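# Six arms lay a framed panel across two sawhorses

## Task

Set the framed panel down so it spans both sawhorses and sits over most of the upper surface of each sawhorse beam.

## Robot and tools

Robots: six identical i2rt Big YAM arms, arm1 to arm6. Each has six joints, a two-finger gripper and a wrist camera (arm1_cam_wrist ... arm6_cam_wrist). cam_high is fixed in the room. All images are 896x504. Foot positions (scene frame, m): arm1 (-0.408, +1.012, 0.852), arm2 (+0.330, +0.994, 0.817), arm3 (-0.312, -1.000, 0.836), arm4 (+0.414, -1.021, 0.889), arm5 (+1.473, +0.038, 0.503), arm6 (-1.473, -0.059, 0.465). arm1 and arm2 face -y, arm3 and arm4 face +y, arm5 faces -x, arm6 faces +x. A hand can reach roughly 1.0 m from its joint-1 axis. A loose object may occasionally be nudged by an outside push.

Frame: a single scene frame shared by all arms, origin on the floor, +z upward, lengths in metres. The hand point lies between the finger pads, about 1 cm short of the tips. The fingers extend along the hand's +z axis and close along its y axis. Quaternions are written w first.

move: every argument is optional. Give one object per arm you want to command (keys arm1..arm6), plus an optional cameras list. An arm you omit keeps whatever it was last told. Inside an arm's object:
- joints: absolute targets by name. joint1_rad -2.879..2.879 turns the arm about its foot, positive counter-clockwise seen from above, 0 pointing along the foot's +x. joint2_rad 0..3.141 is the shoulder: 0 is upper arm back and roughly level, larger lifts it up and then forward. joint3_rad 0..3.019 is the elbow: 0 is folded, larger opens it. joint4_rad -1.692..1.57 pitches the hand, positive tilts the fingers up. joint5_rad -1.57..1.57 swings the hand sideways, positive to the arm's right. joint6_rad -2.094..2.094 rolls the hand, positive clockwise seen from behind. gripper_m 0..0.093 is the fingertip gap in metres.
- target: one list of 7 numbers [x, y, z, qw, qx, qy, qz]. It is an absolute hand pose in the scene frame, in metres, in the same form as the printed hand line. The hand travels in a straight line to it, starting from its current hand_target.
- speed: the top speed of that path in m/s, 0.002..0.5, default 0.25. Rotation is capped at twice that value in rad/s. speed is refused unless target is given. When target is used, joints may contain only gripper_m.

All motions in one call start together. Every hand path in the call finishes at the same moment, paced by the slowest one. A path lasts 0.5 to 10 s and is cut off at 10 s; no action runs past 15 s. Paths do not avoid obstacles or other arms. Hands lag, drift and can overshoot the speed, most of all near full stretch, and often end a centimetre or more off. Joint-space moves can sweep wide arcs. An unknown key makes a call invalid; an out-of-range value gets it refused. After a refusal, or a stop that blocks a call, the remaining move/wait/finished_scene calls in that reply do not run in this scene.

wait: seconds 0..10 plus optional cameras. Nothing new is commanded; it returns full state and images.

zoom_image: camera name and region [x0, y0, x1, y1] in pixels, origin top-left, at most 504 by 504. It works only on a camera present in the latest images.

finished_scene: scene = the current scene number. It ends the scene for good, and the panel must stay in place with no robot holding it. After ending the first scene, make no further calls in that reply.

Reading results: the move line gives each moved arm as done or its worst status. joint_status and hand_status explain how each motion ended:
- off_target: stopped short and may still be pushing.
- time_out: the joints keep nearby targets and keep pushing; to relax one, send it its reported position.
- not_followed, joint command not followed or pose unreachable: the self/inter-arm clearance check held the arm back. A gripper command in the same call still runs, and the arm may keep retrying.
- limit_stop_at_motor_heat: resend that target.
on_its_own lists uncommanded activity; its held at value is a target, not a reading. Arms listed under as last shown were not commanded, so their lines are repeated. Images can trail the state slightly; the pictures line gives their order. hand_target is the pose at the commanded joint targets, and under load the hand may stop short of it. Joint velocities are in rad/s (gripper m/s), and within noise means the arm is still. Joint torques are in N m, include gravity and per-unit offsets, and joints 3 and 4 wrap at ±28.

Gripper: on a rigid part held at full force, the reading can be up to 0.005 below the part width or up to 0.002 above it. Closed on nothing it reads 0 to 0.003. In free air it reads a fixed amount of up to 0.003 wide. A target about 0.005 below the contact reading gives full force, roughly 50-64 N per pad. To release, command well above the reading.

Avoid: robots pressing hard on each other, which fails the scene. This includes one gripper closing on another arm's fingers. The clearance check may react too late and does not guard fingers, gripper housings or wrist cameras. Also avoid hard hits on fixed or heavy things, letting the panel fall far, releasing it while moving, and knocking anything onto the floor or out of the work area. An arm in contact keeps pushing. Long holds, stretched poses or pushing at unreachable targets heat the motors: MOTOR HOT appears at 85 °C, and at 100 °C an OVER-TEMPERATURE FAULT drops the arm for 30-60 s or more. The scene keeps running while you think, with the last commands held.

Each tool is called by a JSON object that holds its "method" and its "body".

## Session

{"method": "move", "body": {"arm1": {"target":[-0.40,0.66,1.0,0,0,1,0]}, "arm2": {"target":[0.35,0.66,1.0,0,1,0,0]}, "arm3": {"target":[-0.33,-0.66,1.0,0,0,1,0]}, "arm4": {"target":[0.40,-0.66,1.0,0,1,0,0]}}}

Scene clock: 5.90 s.
Joint torques (N m): arm1=[0.97 -8.12 8.25 1.03 0.11 -0.16] | arm2=[-1.85 -4.48 7.72 0.65 0.14 0.07] | arm3=[-1.67 -8.23 8.05 0.99 -0.08 -0.04] | arm4=[1.79 -7.36 9.98 0.29 -0.02 -0.1] | arm5=[0.5 2.26 11.97 1.94 -0.01 0.03] | arm6=[1.96 3.19 8.39 1.87 -0.03 -0.07]
Heat: arm1: hottest joint2_rad 32 °C; arm2: hottest joint1_rad 31 °C; arm3: hottest joint1_rad 29 °C; arm4: hottest joint3_rad 31 °C; arm5: hottest joint1_rad 32 °C; arm6: hottest joint2_rad 30 °C.
move: arm1 done; arm2 done; arm3 done; arm4 off_target
Joint velocities: within noise
arm1.joint_positions: joint1_rad=+0.000 joint2_rad=+1.285 joint3_rad=+0.993 joint4_rad=-1.271 joint5_rad=+0.008 joint6_rad=-1.530 gripper_m=+0.09397
arm1.joint_status: not commanded
arm1.hand: x=-0.4025 y=+0.6638 z=+1.0063 quat_wxyz=(-0.001, -0.008, -1.000, +0.003) (m; scene frame)
arm1.hand_target: x=-0.4001 y=+0.6602 z=+1.0000 quat_wxyz=(+0.000, +0.000, -1.000, +0.000) (m; scene frame)
arm1.hand_status: done (0.008 m and 1.0 deg from the pose sent, 0.413 m and 106.7 deg at the start)
arm2.joint_positions: joint1_rad=+0.137 joint2_rad=+1.216 joint3_rad=+1.031 joint4_rad=-1.372 joint5_rad=+0.002 joint6_rad=+1.622 gripper_m=+0.09396
arm2.joint_status: not commanded
arm2.hand: x=+0.3522 y=+0.6613 z=+1.0070 quat_wxyz=(-0.006, -1.000, -0.009, +0.001) (m; scene frame)
arm2.hand_target: x=+0.3500 y=+0.6602 z=+1.0002 quat_wxyz=(+0.000, -1.000, +0.000, +0.000) (m; scene frame)
arm2.hand_status: done (0.007 m and 1.2 deg from the pose sent, 0.427 m and 107.0 deg at the start)
arm3.joint_positions: joint1_rad=+0.079 joint2_rad=+1.232 joint3_rad=+0.997 joint4_rad=-1.318 joint5_rad=+0.009 joint6_rad=+1.621 gripper_m=+0.09396
arm3.joint_status: not commanded
arm3.hand: x=-0.3351 y=-0.6623 z=+1.0039 quat_wxyz=(-0.001, +0.014, -1.000, -0.001) (m; scene frame)
arm3.hand_target: x=-0.3300 y=-0.6602 z=+1.0001 quat_wxyz=(+0.000, +0.000, -1.000, +0.000) (m; scene frame)
arm3.hand_status: done (0.007 m and 1.6 deg from the pose sent, 0.439 m and 73.9 deg at the start)
arm4.joint_positions: joint1_rad=+0.146 joint2_rad=+1.376 joint3_rad=+0.928 joint4_rad=-1.158 joint5_rad=-0.001 joint6_rad=-1.521 gripper_m=+0.09397
arm4.joint_status: not commanded
arm4.hand: x=+0.4025 y=-0.6715 z=+0.9938 quat_wxyz=(+0.013, +1.000, -0.009, +0.000) (m; scene frame)
arm4.hand_target: x=+0.4000 y=-0.6603 z=+1.0001 quat_wxyz=(+0.000, +1.000, +0.000, +0.000) (m; scene frame)
arm4.hand_status: off_target (0.013 m and 1.8 deg from the pose sent, 0.518 m and 143.2 deg at the start)
arm5.joint_positions: joint1_rad=-0.191 joint2_rad=+0.604 joint3_rad=+1.378 joint4_rad=-1.411 joint5_rad=-0.043 joint6_rad=+0.289 gripper_m=+0.09396
arm5.joint_status: not commanded
arm5.hand: x=+1.2522 y=+0.0828 z=+1.0221 quat_wxyz=(+0.030, +0.866, -0.223, -0.446) (m; scene frame)
arm5.hand_target: x=+1.2545 y=+0.0822 z=+1.0320 quat_wxyz=(+0.030, +0.861, -0.222, -0.456) (m; scene frame)
arm5.hand_status: not commanded
arm6.joint_positions: joint1_rad=+0.009 joint2_rad=+0.643 joint3_rad=+1.463 joint4_rad=-1.501 joint5_rad=-0.179 joint6_rad=-0.376 gripper_m=+0.09396
arm6.joint_status: not commanded
arm6.hand: x=-1.2624 y=-0.0174 z=+1.0008 quat_wxyz=(-0.434, +0.220, -0.874, +0.000) (m; scene frame)
arm6.hand_target: x=-1.2639 y=-0.0172 z=+1.0121 quat_wxyz=(-0.446, +0.220, -0.868, +0.003) (m; scene frame)
arm6.hand_status: not commanded
pictures: arm1_cam_wrist, arm2_cam_wrist, arm3_cam_wrist, arm4_cam_wrist, arm5_cam_wrist, arm6_cam_wrist, cam_high

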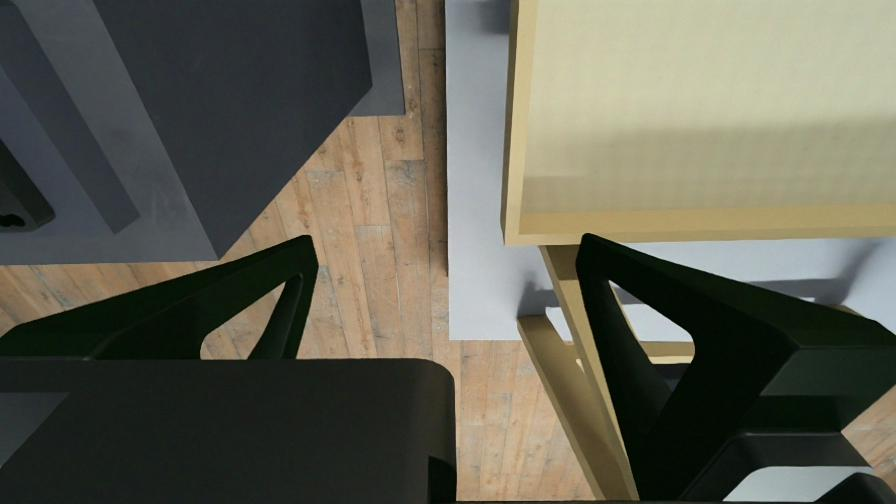

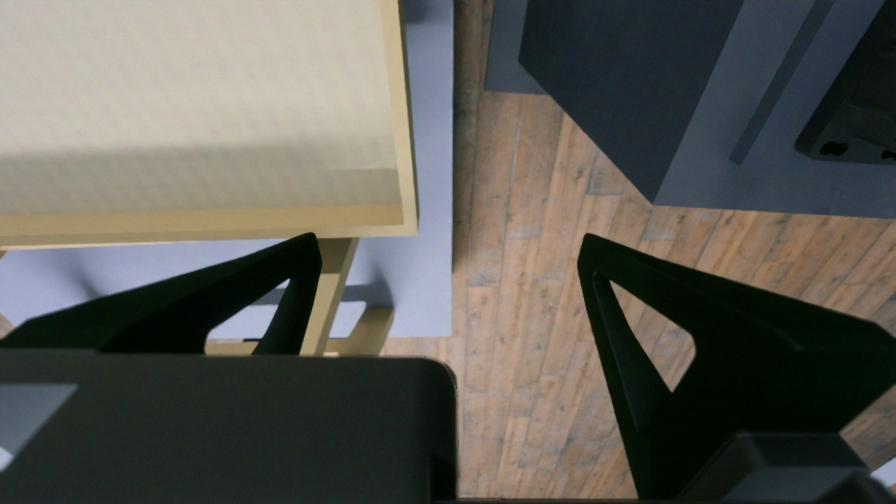

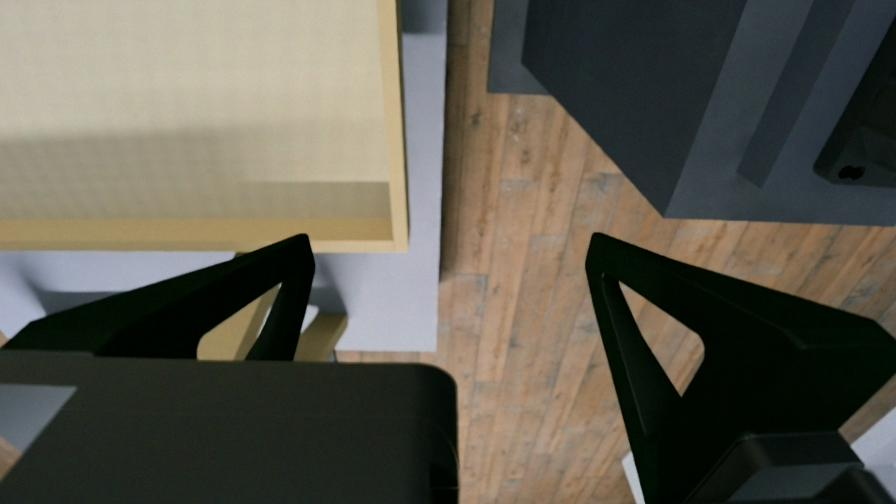

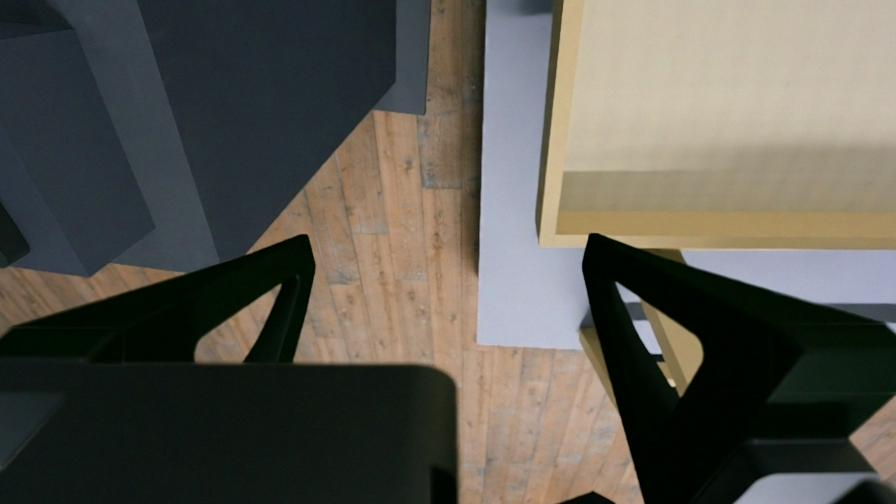

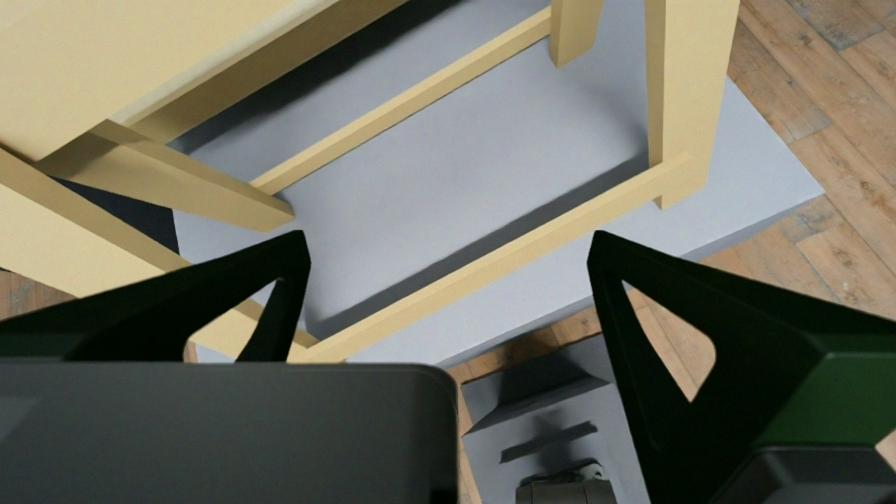

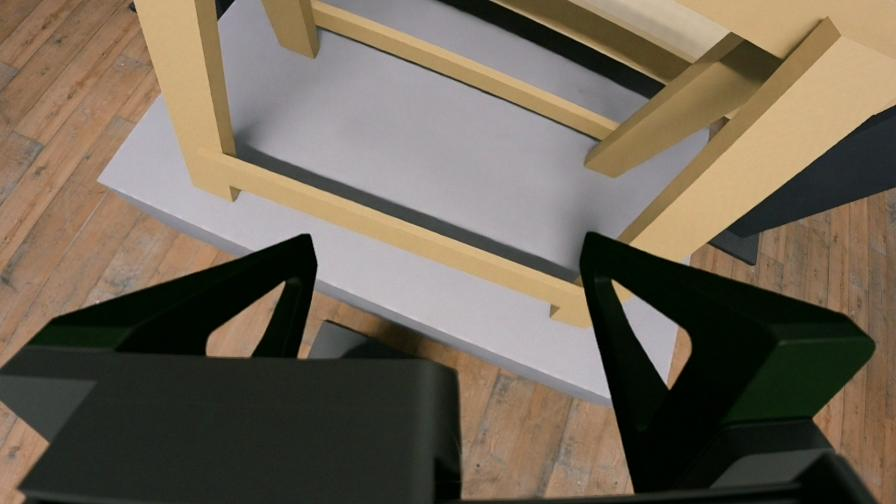

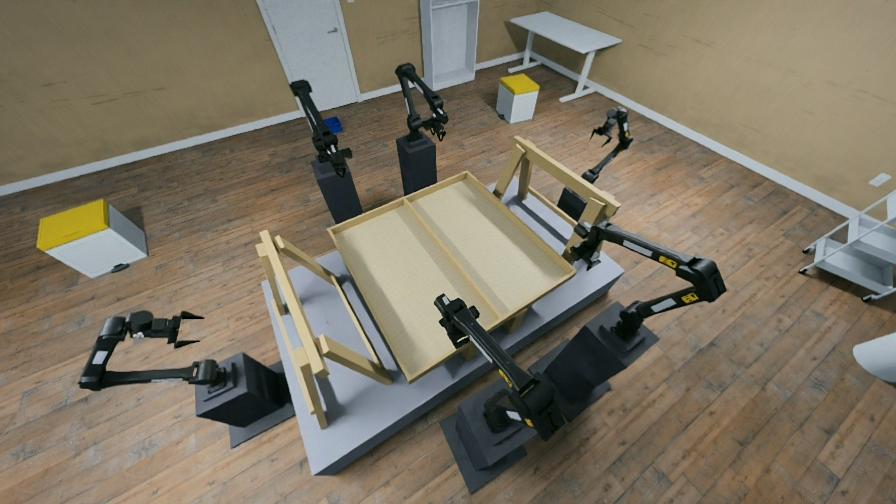

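{"method": "move", "body": {"arm1": {"target":[-0.397,0.577,0.67,0,-0.022,1,0],"speed":0.25}, "arm2": {"target":[0.353,0.604,0.67,0,1,0.022,0],"speed":0.25}, "arm3": {"target":[-0.325,-0.603,0.67,0,-0.022,1,0],"speed":0.25}, "arm4": {"target":[0.40,-0.560,0.67,0,1,0.022,0],"speed":0.25}, "cameras": ["arm1_cam_wrist","arm2_cam_wrist","arm3_cam_wrist","arm4_cam_wrist"]}}

Scene clock: 8.77 s.
Joint torques (N m): arm1=[0.5 -13.51 4.92 0.98 0.1 -0.15] | arm2=[-1.85 -9.23 5.24 0.57 0.15 -0.09] | arm3=[-1.61 -14.1 4.86 0.91 -0.09 -0.23] | arm4=[0.91 -13.39 5.23 0.25 -0.04 -0.08] | arm5=[0.5 2.26 11.97 1.91 -0.01 0.03] | arm6=[1.9 3.14 8.39 1.87 -0.03 -0.07]
Heat: arm1: hottest joint2_rad 33 °C; arm2: hottest joint3_rad 31 °C; arm3: hottest joint1_rad 29 °C; arm4: hottest joint3_rad 31 °C; arm5: hottest joint1_rad 32 °C; arm6: hottest joint2_rad 30 °C.
move: arm1 off_target; arm2 off_target; arm3 off_target; arm4 off_target
Joint velocities: within noise
arm1.joint_positions: joint1_rad=+0.000 joint2_rad=+2.101 joint3_rad=+0.954 joint4_rad=-0.429 joint5_rad=+0.008 joint6_rad=-1.582 gripper_m=+0.09397
arm1.joint_status: not commanded
arm1.hand: x=-0.3973 y=+0.5850 z=+0.6777 quat_wxyz=(-0.001, +0.018, -1.000, -0.004) (m; scene frame)
arm1.hand_target: x=-0.3971 y=+0.5773 z=+0.6702 quat_wxyz=(+0.000, +0.022, -1.000, +0.000) (m; scene frame)
arm1.hand_status: off_target (0.011 m and 0.7 deg from the pose sent, 0.347 m and 3.5 deg at the start)
arm2.joint_positions: joint1_rad=+0.137 joint2_rad=+1.961 joint3_rad=+0.806 joint4_rad=-0.426 joint5_rad=+0.002 joint6_rad=+1.596 gripper_m=+0.09396
arm2.joint_status: not commanded
arm2.hand: x=+0.3553 y=+0.6148 z=+0.6734 quat_wxyz=(+0.006, -1.000, -0.022, +0.001) (m; scene frame)
arm2.hand_target: x=+0.3530 y=+0.6043 z=+0.6702 quat_wxyz=(+0.000, -1.000, -0.022, +0.000) (m; scene frame)
arm2.hand_status: off_target (0.012 m and 0.7 deg from the pose sent, 0.342 m and 1.7 deg at the start)
arm3.joint_positions: joint1_rad=+0.052 joint2_rad=+2.015 joint3_rad=+0.828 joint4_rad=-0.388 joint5_rad=+0.009 joint6_rad=+1.573 gripper_m=+0.09396
arm3.joint_status: not commanded
arm3.hand: x=-0.3305 y=-0.6149 z=+0.6711 quat_wxyz=(-0.002, +0.025, -1.000, +0.010) (m; scene frame)
arm3.hand_target: x=-0.3249 y=-0.6032 z=+0.6703 quat_wxyz=(+0.000, +0.022, -1.000, +0.000) (m; scene frame)
arm3.hand_status: off_target (0.013 m and 1.2 deg from the pose sent, 0.339 m and 0.9 deg at the start)
arm4.joint_positions: joint1_rad=+0.146 joint2_rad=+2.256 joint3_rad=+1.056 joint4_rad=-0.407 joint5_rad=-0.001 joint6_rad=-1.574 gripper_m=+0.09397
arm4.joint_status: not commanded
arm4.hand: x=+0.3993 y=-0.5755 z=+0.6699 quat_wxyz=(+0.013, +1.000, +0.018, +0.000) (m; scene frame)
arm4.hand_target: x=+0.4001 y=-0.5603 z=+0.6704 quat_wxyz=(+0.000, +1.000, +0.022, +0.000) (m; scene frame)
arm4.hand_status: off_target (0.016 m and 1.6 deg from the pose sent, 0.343 m and 3.8 deg at the start)
arm5, arm6: as last shown
pictures: arm1_cam_wrist, arm2_cam_wrist, arm3_cam_wrist, arm4_cam_wrist

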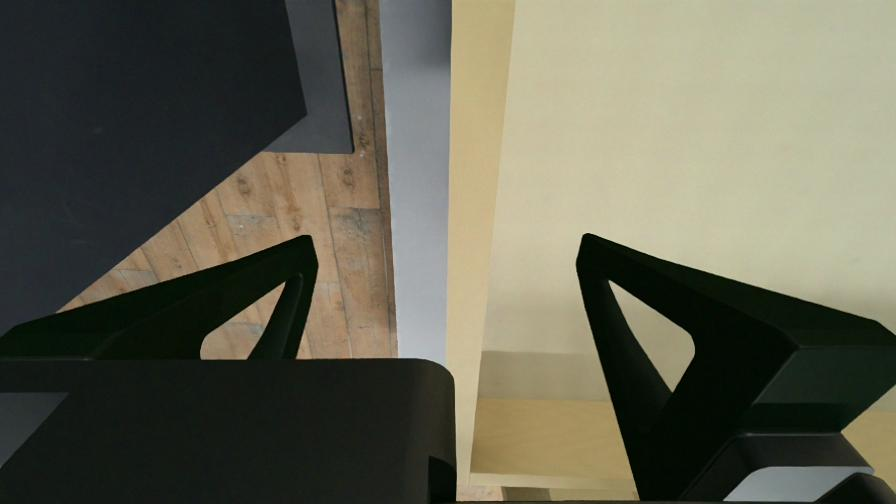

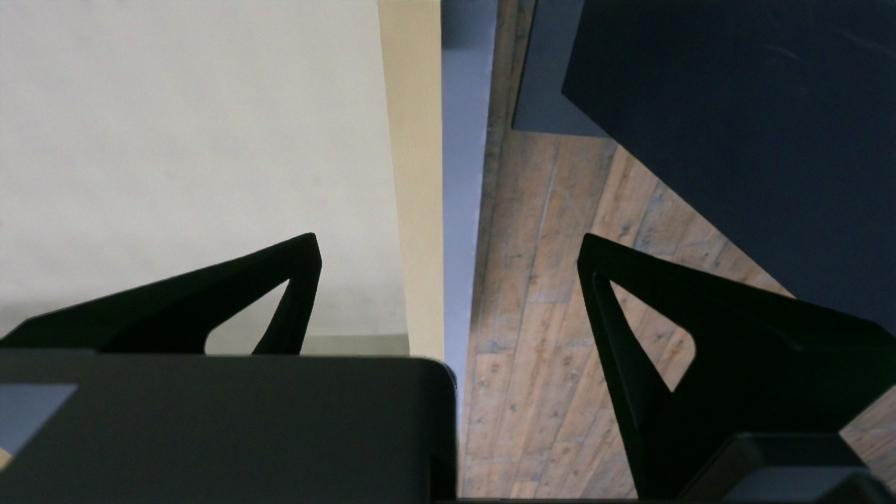

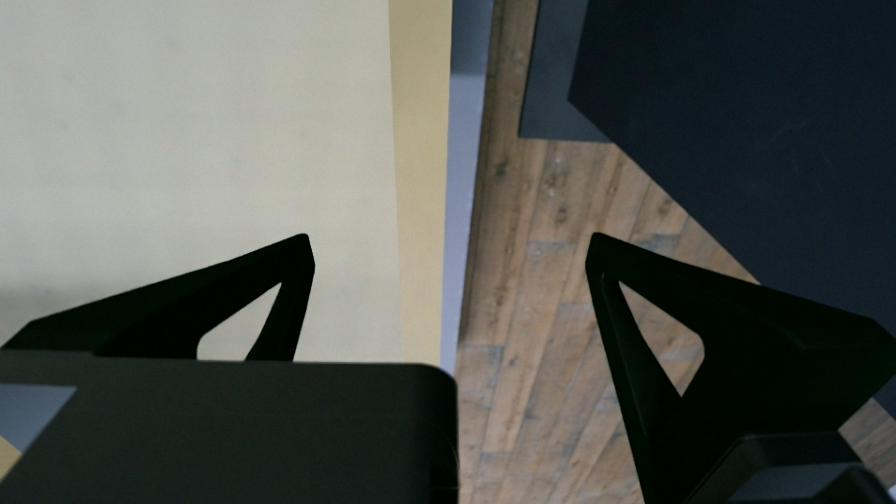

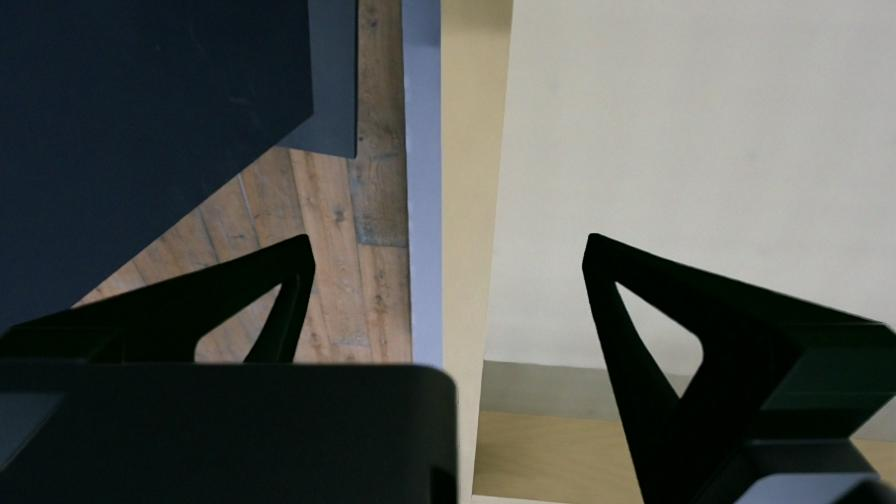

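{"method": "move", "body": {"arm1": {"target":[-0.397,0.567,0.597,0,-0.022,1,0],"speed":0.1}, "arm2": {"target":[0.353,0.594,0.597,0,1,0.022,0],"speed":0.1}, "arm3": {"target":[-0.325,-0.596,0.597,0,-0.022,1,0],"speed":0.1}, "arm4": {"target":[0.40,-0.552,0.603,0,1,0.022,0],"speed":0.1}, "cameras": ["arm1_cam_wrist","arm2_cam_wrist","arm3_cam_wrist","arm4_cam_wrist"]}}

{"method": "move", "body": {"arm1": {"joints":{"gripper_m":0.035}}, "arm2": {"joints":{"gripper_m":0.035}}, "arm3": {"joints":{"gripper_m":0.035}}, "arm4": {"joints":{"gripper_m":0.035}}, "cameras": ["arm1_cam_wrist","arm2_cam_wrist","arm3_cam_wrist","arm4_cam_wrist"]}}

Scene clock: 10.73 s.
Joint torques (N m): arm1=[0.32 -14.51 3.77 1.01 0.1 -0.15] | arm2=[-1.85 -10.05 3.92 0.61 0.14 -0.1] | arm3=[-1.67 -14.92 3.52 0.94 -0.08 -0.23] | arm4=[0.79 -13.98 4.22 0.28 -0.04 -0.07] | arm5=[0.56 2.26 11.96 1.91 -0.01 0.03] | arm6=[1.96 3.14 8.38 1.87 -0.03 -0.08]
Heat: arm1: hottest joint2_rad 33 °C; arm2: hottest joint3_rad 31 °C; arm3: hottest joint2_rad 30 °C; arm4: hottest joint3_rad 31 °C; arm5: hottest joint1_rad 32 °C; arm6: hottest joint2_rad 30 °C.
move: arm1 off_target; arm2 done; arm3 off_target; arm4 off_target
Joint velocities: within noise
arm1.joint_positions: joint1_rad=+0.000 joint2_rad=+2.300 joint3_rad=+1.043 joint4_rad=-0.313 joint5_rad=+0.008 joint6_rad=-1.584 gripper_m=+0.09397
arm1.joint_status: not commanded
arm1.hand: x=-0.3963 y=+0.5706 z=+0.6072 quat_wxyz=(-0.001, +0.019, -1.000, -0.001) (m; scene frame)
arm1.hand_target: x=-0.3971 y=+0.5673 z=+0.5973 quat_wxyz=(+0.000, +0.022, -1.000, +0.000) (m; scene frame)
arm1.hand_status: off_target (0.011 m and 0.4 deg from the pose sent, 0.083 m and 0.7 deg at the start)
arm2.joint_positions: joint1_rad=+0.136 joint2_rad=+2.175 joint3_rad=+0.876 joint4_rad=-0.276 joint5_rad=+0.002 joint6_rad=+1.595 gripper_m=+0.09396
arm2.joint_status: not commanded
arm2.hand: x=+0.3557 y=+0.6003 z=+0.6038 quat_wxyz=(+0.003, -1.000, -0.022, +0.001) (m; scene frame)
arm2.hand_target: x=+0.3530 y=+0.5942 z=+0.5972 quat_wxyz=(+0.000, -1.000, -0.022, +0.000) (m; scene frame)
arm2.hand_status: done (0.010 m and 0.3 deg from the pose sent, 0.079 m and 0.7 deg at the start)
arm3.joint_positions: joint1_rad=+0.051 joint2_rad=+2.224 joint3_rad=+0.900 joint4_rad=-0.243 joint5_rad=+0.009 joint6_rad=+1.571 gripper_m=+0.09396
arm3.joint_status: not commanded
arm3.hand: x=-0.3310 y=-0.6036 z=+0.6014 quat_wxyz=(-0.001, +0.025, -1.000, +0.006) (m; scene frame)
arm3.hand_target: x=-0.3250 y=-0.5961 z=+0.5973 quat_wxyz=(+0.000, +0.022, -1.000, +0.000) (m; scene frame)
arm3.hand_status: off_target (0.011 m and 0.8 deg from the pose sent, 0.077 m and 1.2 deg at the start)
arm4.joint_positions: joint1_rad=+0.146 joint2_rad=+2.430 joint3_rad=+1.149 joint4_rad=-0.319 joint5_rad=-0.001 joint6_rad=-1.575 gripper_m=+0.09397
arm4.joint_status: not commanded
arm4.hand: x=+0.3988 y=-0.5640 z=+0.6052 quat_wxyz=(+0.010, +1.000, +0.019, -0.001) (m; scene frame)
arm4.hand_target: x=+0.4001 y=-0.5522 z=+0.6032 quat_wxyz=(+0.000, +1.000, +0.022, +0.000) (m; scene frame)
arm4.hand_status: off_target (0.012 m and 1.2 deg from the pose sent, 0.071 m and 1.6 deg at the start)
arm5, arm6: as last shown
pictures: arm1_cam_wrist, arm2_cam_wrist, arm3_cam_wrist, arm4_cam_wrist

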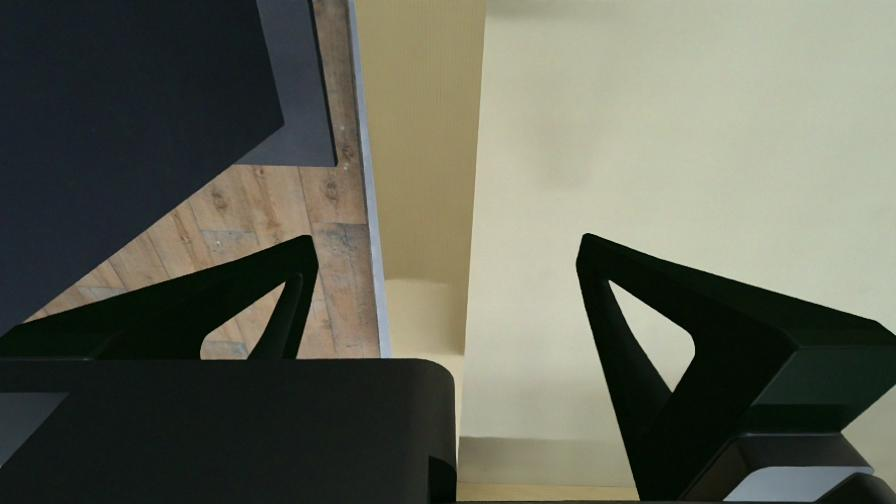

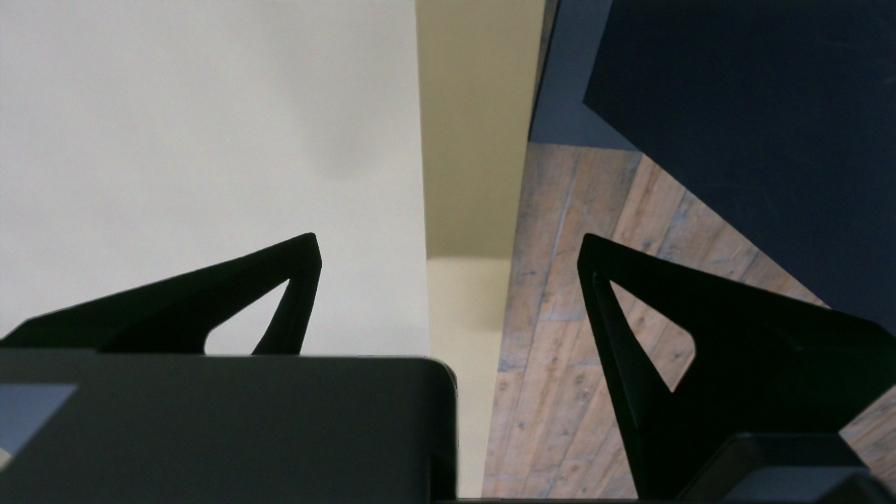

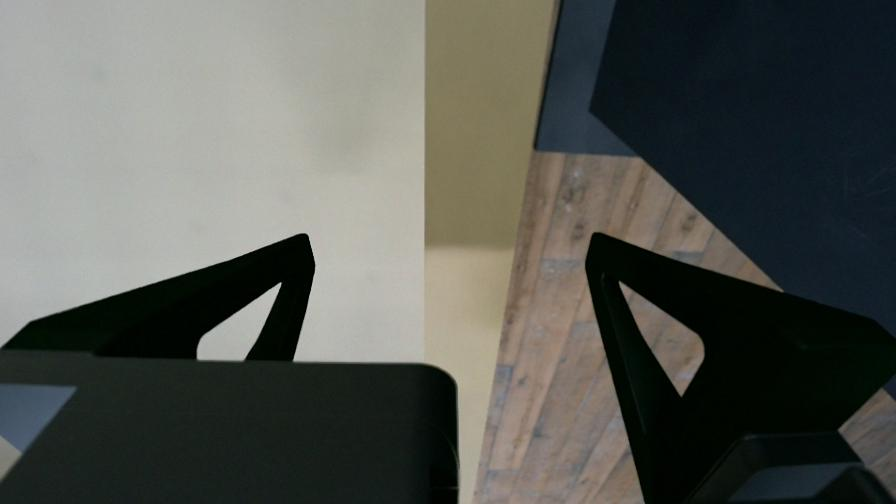

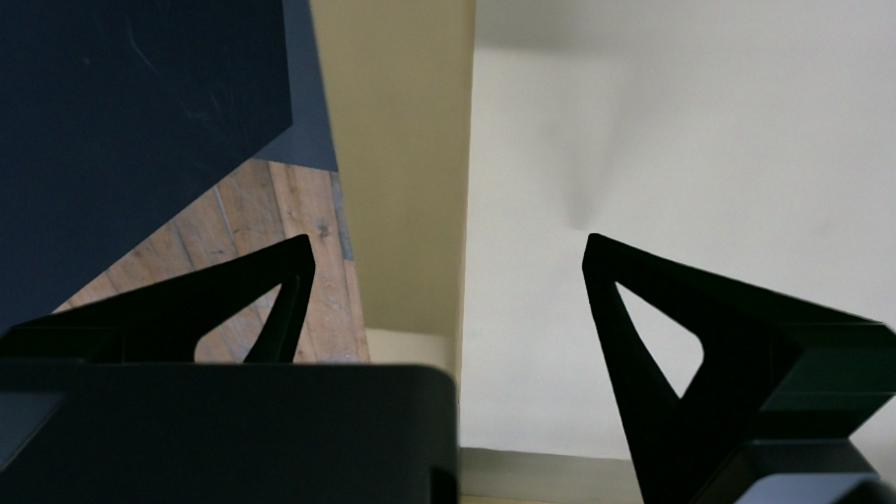

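Scene clock: 11.47 s.
Joint torques (N m): arm1=[0.32 -14.45 3.77 0.99 0.1 -0.15] | arm2=[-1.9 -10.05 3.92 0.61 0.14 -0.1] | arm3=[-1.61 -14.92 3.51 0.95 -0.08 -0.23] | arm4=[0.91 -13.98 4.22 0.25 -0.05 -0.07] | arm5=[0.56 2.32 11.95 1.92 -0.01 0.03] | arm6=[1.96 3.19 8.39 1.87 -0.03 -0.07]
Heat: arm1: hottest joint2_rad 33 °C; arm2: hottest joint3_rad 31 °C; arm3: hottest joint2_rad 30 °C; arm4: hottest joint3_rad 31 °C; arm5: hottest joint1_rad 32 °C; arm6: hottest joint2_rad 30 °C.
move: arm1 done; arm2 done; arm3 done; arm4 done
Joint velocities: within noise
arm1.joint_positions: joint1_rad=+0.000 joint2_rad=+2.300 joint3_rad=+1.043 joint4_rad=-0.313 joint5_rad=+0.008 joint6_rad=-1.584 gripper_m=+0.03517
arm1.joint_status: all done
arm1.hand: x=-0.3963 y=+0.5706 z=+0.6072 quat_wxyz=(-0.001, +0.019, -1.000, -0.001) (m; scene frame)
arm1.hand_target: x=-0.3971 y=+0.5673 z=+0.5973 quat_wxyz=(+0.000, +0.022, -1.000, +0.000) (m; scene frame)
arm1.hand_status: not commanded
arm2.joint_positions: joint1_rad=+0.136 joint2_rad=+2.175 joint3_rad=+0.876 joint4_rad=-0.276 joint5_rad=+0.002 joint6_rad=+1.595 gripper_m=+0.03521
arm2.joint_status: all done
arm2.hand: x=+0.3557 y=+0.6003 z=+0.6038 quat_wxyz=(+0.003, -1.000, -0.022, +0.001) (m; scene frame)
arm2.hand_target: x=+0.3530 y=+0.5942 z=+0.5972 quat_wxyz=(+0.000, -1.000, -0.022, +0.000) (m; scene frame)
arm2.hand_status: not commanded
arm3.joint_positions: joint1_rad=+0.051 joint2_rad=+2.224 joint3_rad=+0.900 joint4_rad=-0.243 joint5_rad=+0.009 joint6_rad=+1.571 gripper_m=+0.03518
arm3.joint_status: all done
arm3.hand: x=-0.3310 y=-0.6036 z=+0.6014 quat_wxyz=(-0.001, +0.025, -1.000, +0.006) (m; scene frame)
arm3.hand_target: x=-0.3250 y=-0.5961 z=+0.5973 quat_wxyz=(+0.000, +0.022, -1.000, +0.000) (m; scene frame)
arm3.hand_status: not commanded
arm4.joint_positions: joint1_rad=+0.146 joint2_rad=+2.430 joint3_rad=+1.149 joint4_rad=-0.319 joint5_rad=-0.001 joint6_rad=-1.575 gripper_m=+0.03515
arm4.joint_status: all done
arm4.hand: x=+0.3988 y=-0.5640 z=+0.6052 quat_wxyz=(+0.010, +1.000, +0.019, -0.001) (m; scene frame)
arm4.hand_target: x=+0.4001 y=-0.5522 z=+0.6032 quat_wxyz=(+0.000, +1.000, +0.022, +0.000) (m; scene frame)
arm4.hand_status: not commanded
arm5, arm6: as last shown
pictures: arm1_cam_wrist, arm2_cam_wrist, arm3_cam_wrist, arm4_cam_wrist

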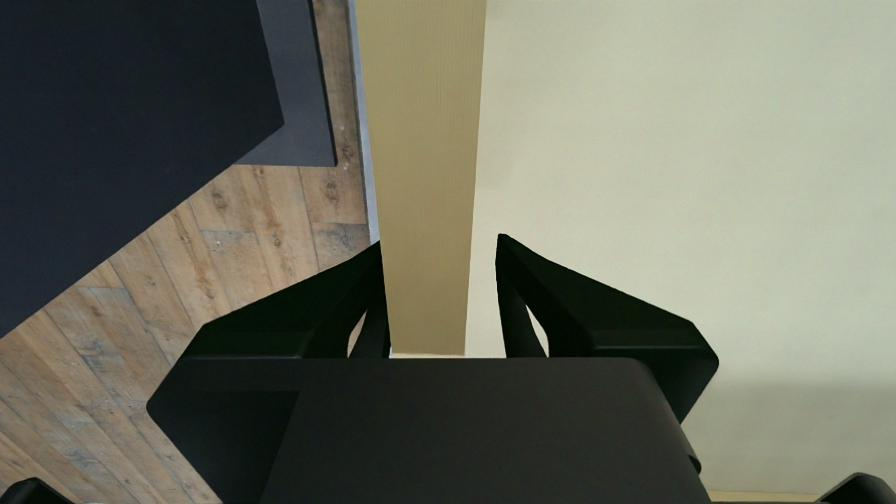

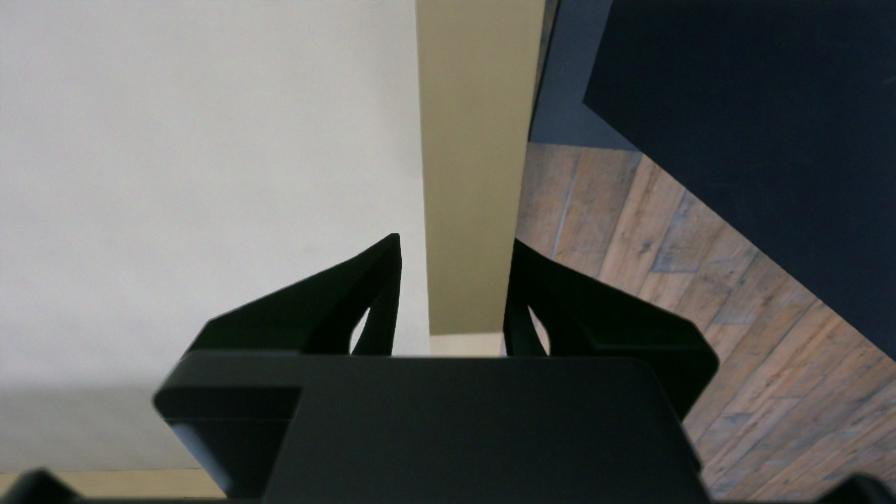

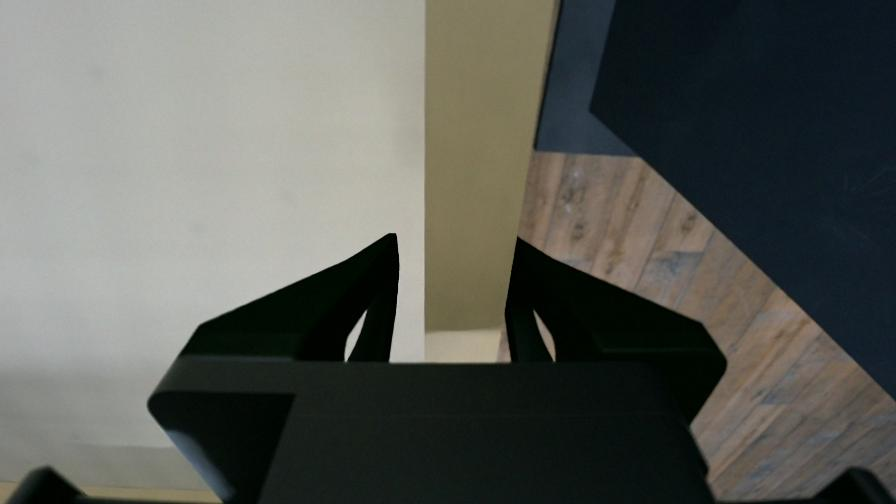

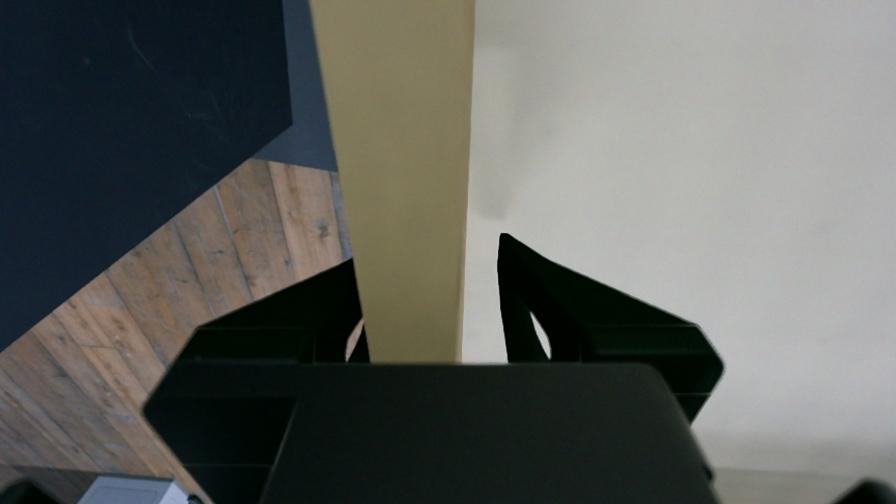

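{"method": "move", "body": {"arm1": {"target":[-0.397,0.576,0.594,0,-0.022,1,0],"speed":0.04,"joints":{"gripper_m":0.008}}, "arm2": {"target":[0.353,0.604,0.594,0,1,0.022,0],"speed":0.04,"joints":{"gripper_m":0.008}}, "arm3": {"target":[-0.325,-0.607,0.596,0,-0.022,1,0],"speed":0.04,"joints":{"gripper_m":0.008}}, "arm4": {"target":[0.40,-0.565,0.602,0,1,0.022,0],"speed":0.04,"joints":{"gripper_m":0.008}}, "cameras": []}}

{"method": "move", "body": {"arm1": {"target":[-0.397,0.573,0.66,0,-0.022,1,0],"speed":0.06}, "arm2": {"target":[0.353,0.602,0.66,0,1,0.022,0],"speed":0.06}, "arm3": {"target":[-0.327,-0.606,0.66,0,-0.022,1,0],"speed":0.06}, "arm4": {"target":[0.40,-0.567,0.66,0,1,0.022,0],"speed":0.06}, "cameras": ["arm1_cam_wrist","arm2_cam_wrist","arm3_cam_wrist","arm4_cam_wrist"]}}

Scene clock: 13.43 s.
Joint torques (N m): arm1=[0.38 -14.39 2.66 1.61 0.09 -0.21] | arm2=[-1.73 -9.93 2.5 1.32 0.17 -0.06] | arm3=[-1.38 -15.09 1.89 1.32 0.11 -0.38] | arm4=[0.97 -14.15 2.73 0.27 -0.07 -0.09] | arm5=[0.5 2.26 11.97 1.91 -0.01 0.03] | arm6=[1.96 3.14 8.39 1.87 -0.03 -0.07]
Heat: arm1: hottest joint2_rad 33 °C; arm2: hottest joint3_rad 31 °C; arm3: hottest joint2_rad 30 °C; arm4: hottest joint3_rad 31 °C; arm5: hottest joint1_rad 32 °C; arm6: hottest joint2_rad 30 °C.
move: arm1 off_target; arm2 off_target; arm3 off_target; arm4 off_target
Joint velocities: within noise
arm1.joint_positions: joint1_rad=+0.000 joint2_rad=+2.301 joint3_rad=+1.033 joint4_rad=-0.304 joint5_rad=+0.009 joint6_rad=-1.577 gripper_m=+0.01740
arm1.joint_status: gripper_m off_target (ended at +0.01743, target +0.00800)
arm1.hand: x=-0.3964 y=+0.5750 z=+0.6056 quat_wxyz=(-0.001, +0.015, -1.000, -0.003) (m; scene frame)
arm1.hand_target: x=-0.3971 y=+0.5761 z=+0.5944 quat_wxyz=(+0.000, +0.022, -1.000, +0.000) (m; scene frame)
arm1.hand_status: off_target (0.012 m and 0.8 deg from the pose sent, 0.014 m and 0.4 deg at the start)
arm2.joint_positions: joint1_rad=+0.136 joint2_rad=+2.176 joint3_rad=+0.868 joint4_rad=-0.266 joint5_rad=+0.001 joint6_rad=+1.592 gripper_m=+0.01781
arm2.joint_status: gripper_m off_target (ended at +0.01784, target +0.00800)
arm2.hand: x=+0.3556 y=+0.6036 z=+0.6026 quat_wxyz=(+0.003, -1.000, -0.023, +0.001) (m; scene frame)
arm2.hand_target: x=+0.3531 y=+0.6040 z=+0.5943 quat_wxyz=(+0.000, -1.000, -0.022, +0.000) (m; scene frame)
arm2.hand_status: done (0.009 m and 0.3 deg from the pose sent, 0.011 m and 0.3 deg at the start)
arm3.joint_positions: joint1_rad=+0.049 joint2_rad=+2.223 joint3_rad=+0.888 joint4_rad=-0.225 joint5_rad=+0.004 joint6_rad=+1.589 gripper_m=+0.01791
arm3.joint_status: gripper_m off_target (ended at +0.01794, target +0.00800)
arm3.hand: x=-0.3308 y=-0.6062 z=+0.6005 quat_wxyz=(+0.001, +0.015, -1.000, +0.002) (m; scene frame)
arm3.hand_target: x=-0.3251 y=-0.6072 z=+0.5961 quat_wxyz=(+0.000, +0.022, -1.000, +0.000) (m; scene frame)
arm3.hand_status: done (0.007 m and 0.9 deg from the pose sent, 0.009 m and 0.8 deg at the start)
arm4.joint_positions: joint1_rad=+0.146 joint2_rad=+2.428 joint3_rad=+1.127 joint4_rad=-0.288 joint5_rad=+0.000 joint6_rad=-1.572 gripper_m=+0.01981
arm4.joint_status: gripper_m off_target (ended at +0.01983, target +0.00800)
arm4.hand: x=+0.3990 y=-0.5690 z=+0.6037 quat_wxyz=(+0.005, +1.000, +0.017, +0.000) (m; scene frame)
arm4.hand_target: x=+0.4001 y=-0.5652 z=+0.6020 quat_wxyz=(+0.000, +1.000, +0.022, +0.000) (m; scene frame)
arm4.hand_status: done (0.004 m and 0.8 deg from the pose sent, 0.004 m and 1.2 deg at the start)
arm5, arm6: as last shown
pictures: none
No camera images: "cameras" was empty.

Scene clock: 15.17 s.
Joint torques (N m): arm1=[0.5 -22.65 1.31 -1.73 -0.02 -0.2] | arm2=[-1.73 -19.19 1.24 -2.28 0.17 -0.04] | arm3=[-1.03 -23.53 0.58 -1.95 0.05 -0.31] | arm4=[1.08 -20.89 0.81 -2.29 -0.06 -0.07] | arm5=[0.5 2.2 11.97 1.89 -0.01 0.04] | arm6=[1.96 3.19 8.39 1.88 -0.03 -0.08]
Heat: arm1: hottest joint2_rad 33 °C; arm2: hottest joint3_rad 31 °C; arm3: hottest joint2_rad 30 °C; arm4: hottest joint3_rad 31 °C; arm5: hottest joint1_rad 32 °C; arm6: hottest joint2_rad 30 °C.
move: arm1 off_target; arm2 off_target; arm3 off_target; arm4 off_target
Joint velocities: within noise
arm1.joint_positions: joint1_rad=+0.000 joint2_rad=+2.250 joint3_rad=+1.013 joint4_rad=-0.336 joint5_rad=+0.011 joint6_rad=-1.577 gripper_m=+0.01740
arm1.joint_status: not commanded
arm1.hand: x=-0.3971 y=+0.5762 z=+0.6245 quat_wxyz=(+0.000, +0.015, -1.000, -0.003) (m; scene frame)
arm1.hand_target: x=-0.3970 y=+0.5731 z=+0.6568 quat_wxyz=(+0.000, +0.022, -1.000, +0.000) (m; scene frame)
arm1.hand_status: off_target (0.036 m and 0.8 deg from the pose sent, 0.055 m and 0.8 deg at the start)
arm2.joint_positions: joint1_rad=+0.135 joint2_rad=+2.123 joint3_rad=+0.855 joint4_rad=-0.315 joint5_rad=+0.001 joint6_rad=+1.589 gripper_m=+0.01782
arm2.joint_status: not commanded
arm2.hand: x=+0.3552 y=+0.6056 z=+0.6207 quat_wxyz=(+0.007, -1.000, -0.024, +0.001) (m; scene frame)
arm2.hand_target: x=+0.3531 y=+0.6023 z=+0.6555 quat_wxyz=(-0.001, -1.000, -0.022, +0.000) (m; scene frame)
arm2.hand_status: off_target (0.040 m and 0.8 deg from the pose sent, 0.058 m and 0.4 deg at the start)
arm3.joint_positions: joint1_rad=+0.049 joint2_rad=+2.155 joint3_rad=+0.867 joint4_rad=-0.276 joint5_rad=+0.006 joint6_rad=+1.588 gripper_m=+0.01791
arm3.joint_status: not commanded
arm3.hand: x=-0.3303 y=-0.6081 z=+0.6237 quat_wxyz=(+0.000, +0.016, -1.000, +0.005) (m; scene frame)
arm3.hand_target: x=-0.3272 y=-0.6063 z=+0.6560 quat_wxyz=(+0.000, +0.022, -1.000, -0.001) (m; scene frame)
arm3.hand_status: off_target (0.036 m and 0.9 deg from the pose sent, 0.060 m and 0.9 deg at the start)
arm4.joint_positions: joint1_rad=+0.145 joint2_rad=+2.367 joint3_rad=+1.091 joint4_rad=-0.304 joint5_rad=+0.000 joint6_rad=-1.574 gripper_m=+0.01914
arm4.joint_status: not commanded
arm4.hand: x=+0.3994 y=-0.5701 z=+0.6264 quat_wxyz=(+0.000, +1.000, +0.018, +0.000) (m; scene frame)
arm4.hand_target: x=+0.4001 y=-0.5672 z=+0.6572 quat_wxyz=(+0.000, +1.000, +0.022, +0.000) (m; scene frame)
arm4.hand_status: off_target (0.034 m and 0.5 deg from the pose sent, 0.056 m and 0.8 deg at the start)
arm5, arm6: as last shown
pictures: arm1_cam_wrist, arm2_cam_wrist, arm3_cam_wrist, arm4_cam_wrist

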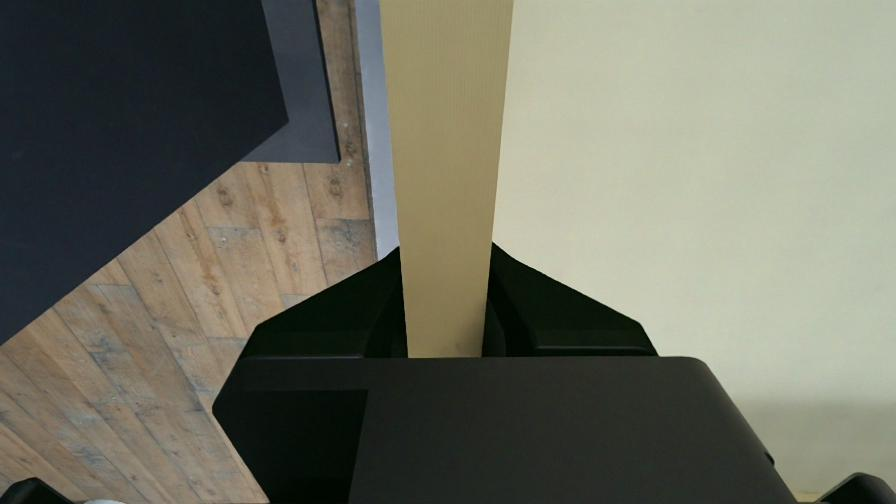

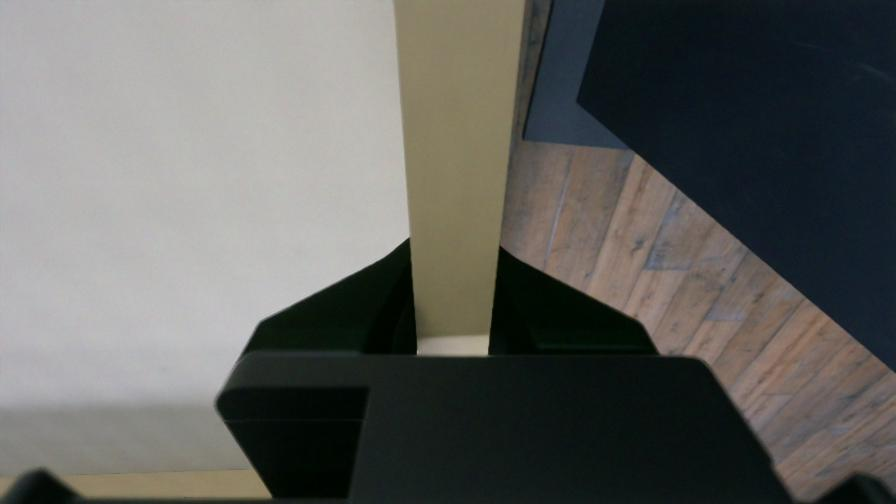

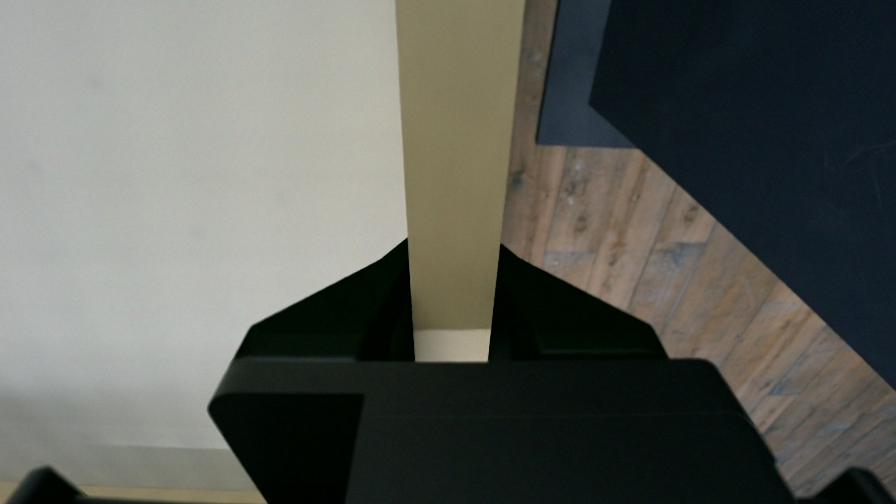

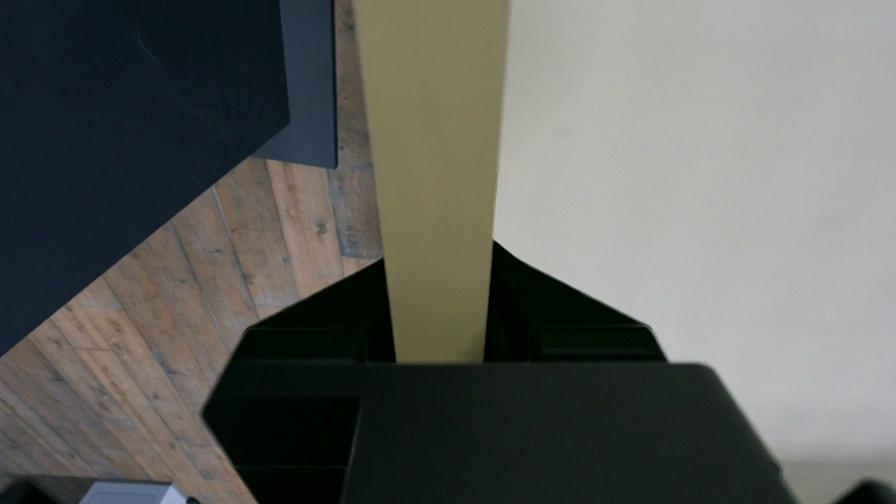

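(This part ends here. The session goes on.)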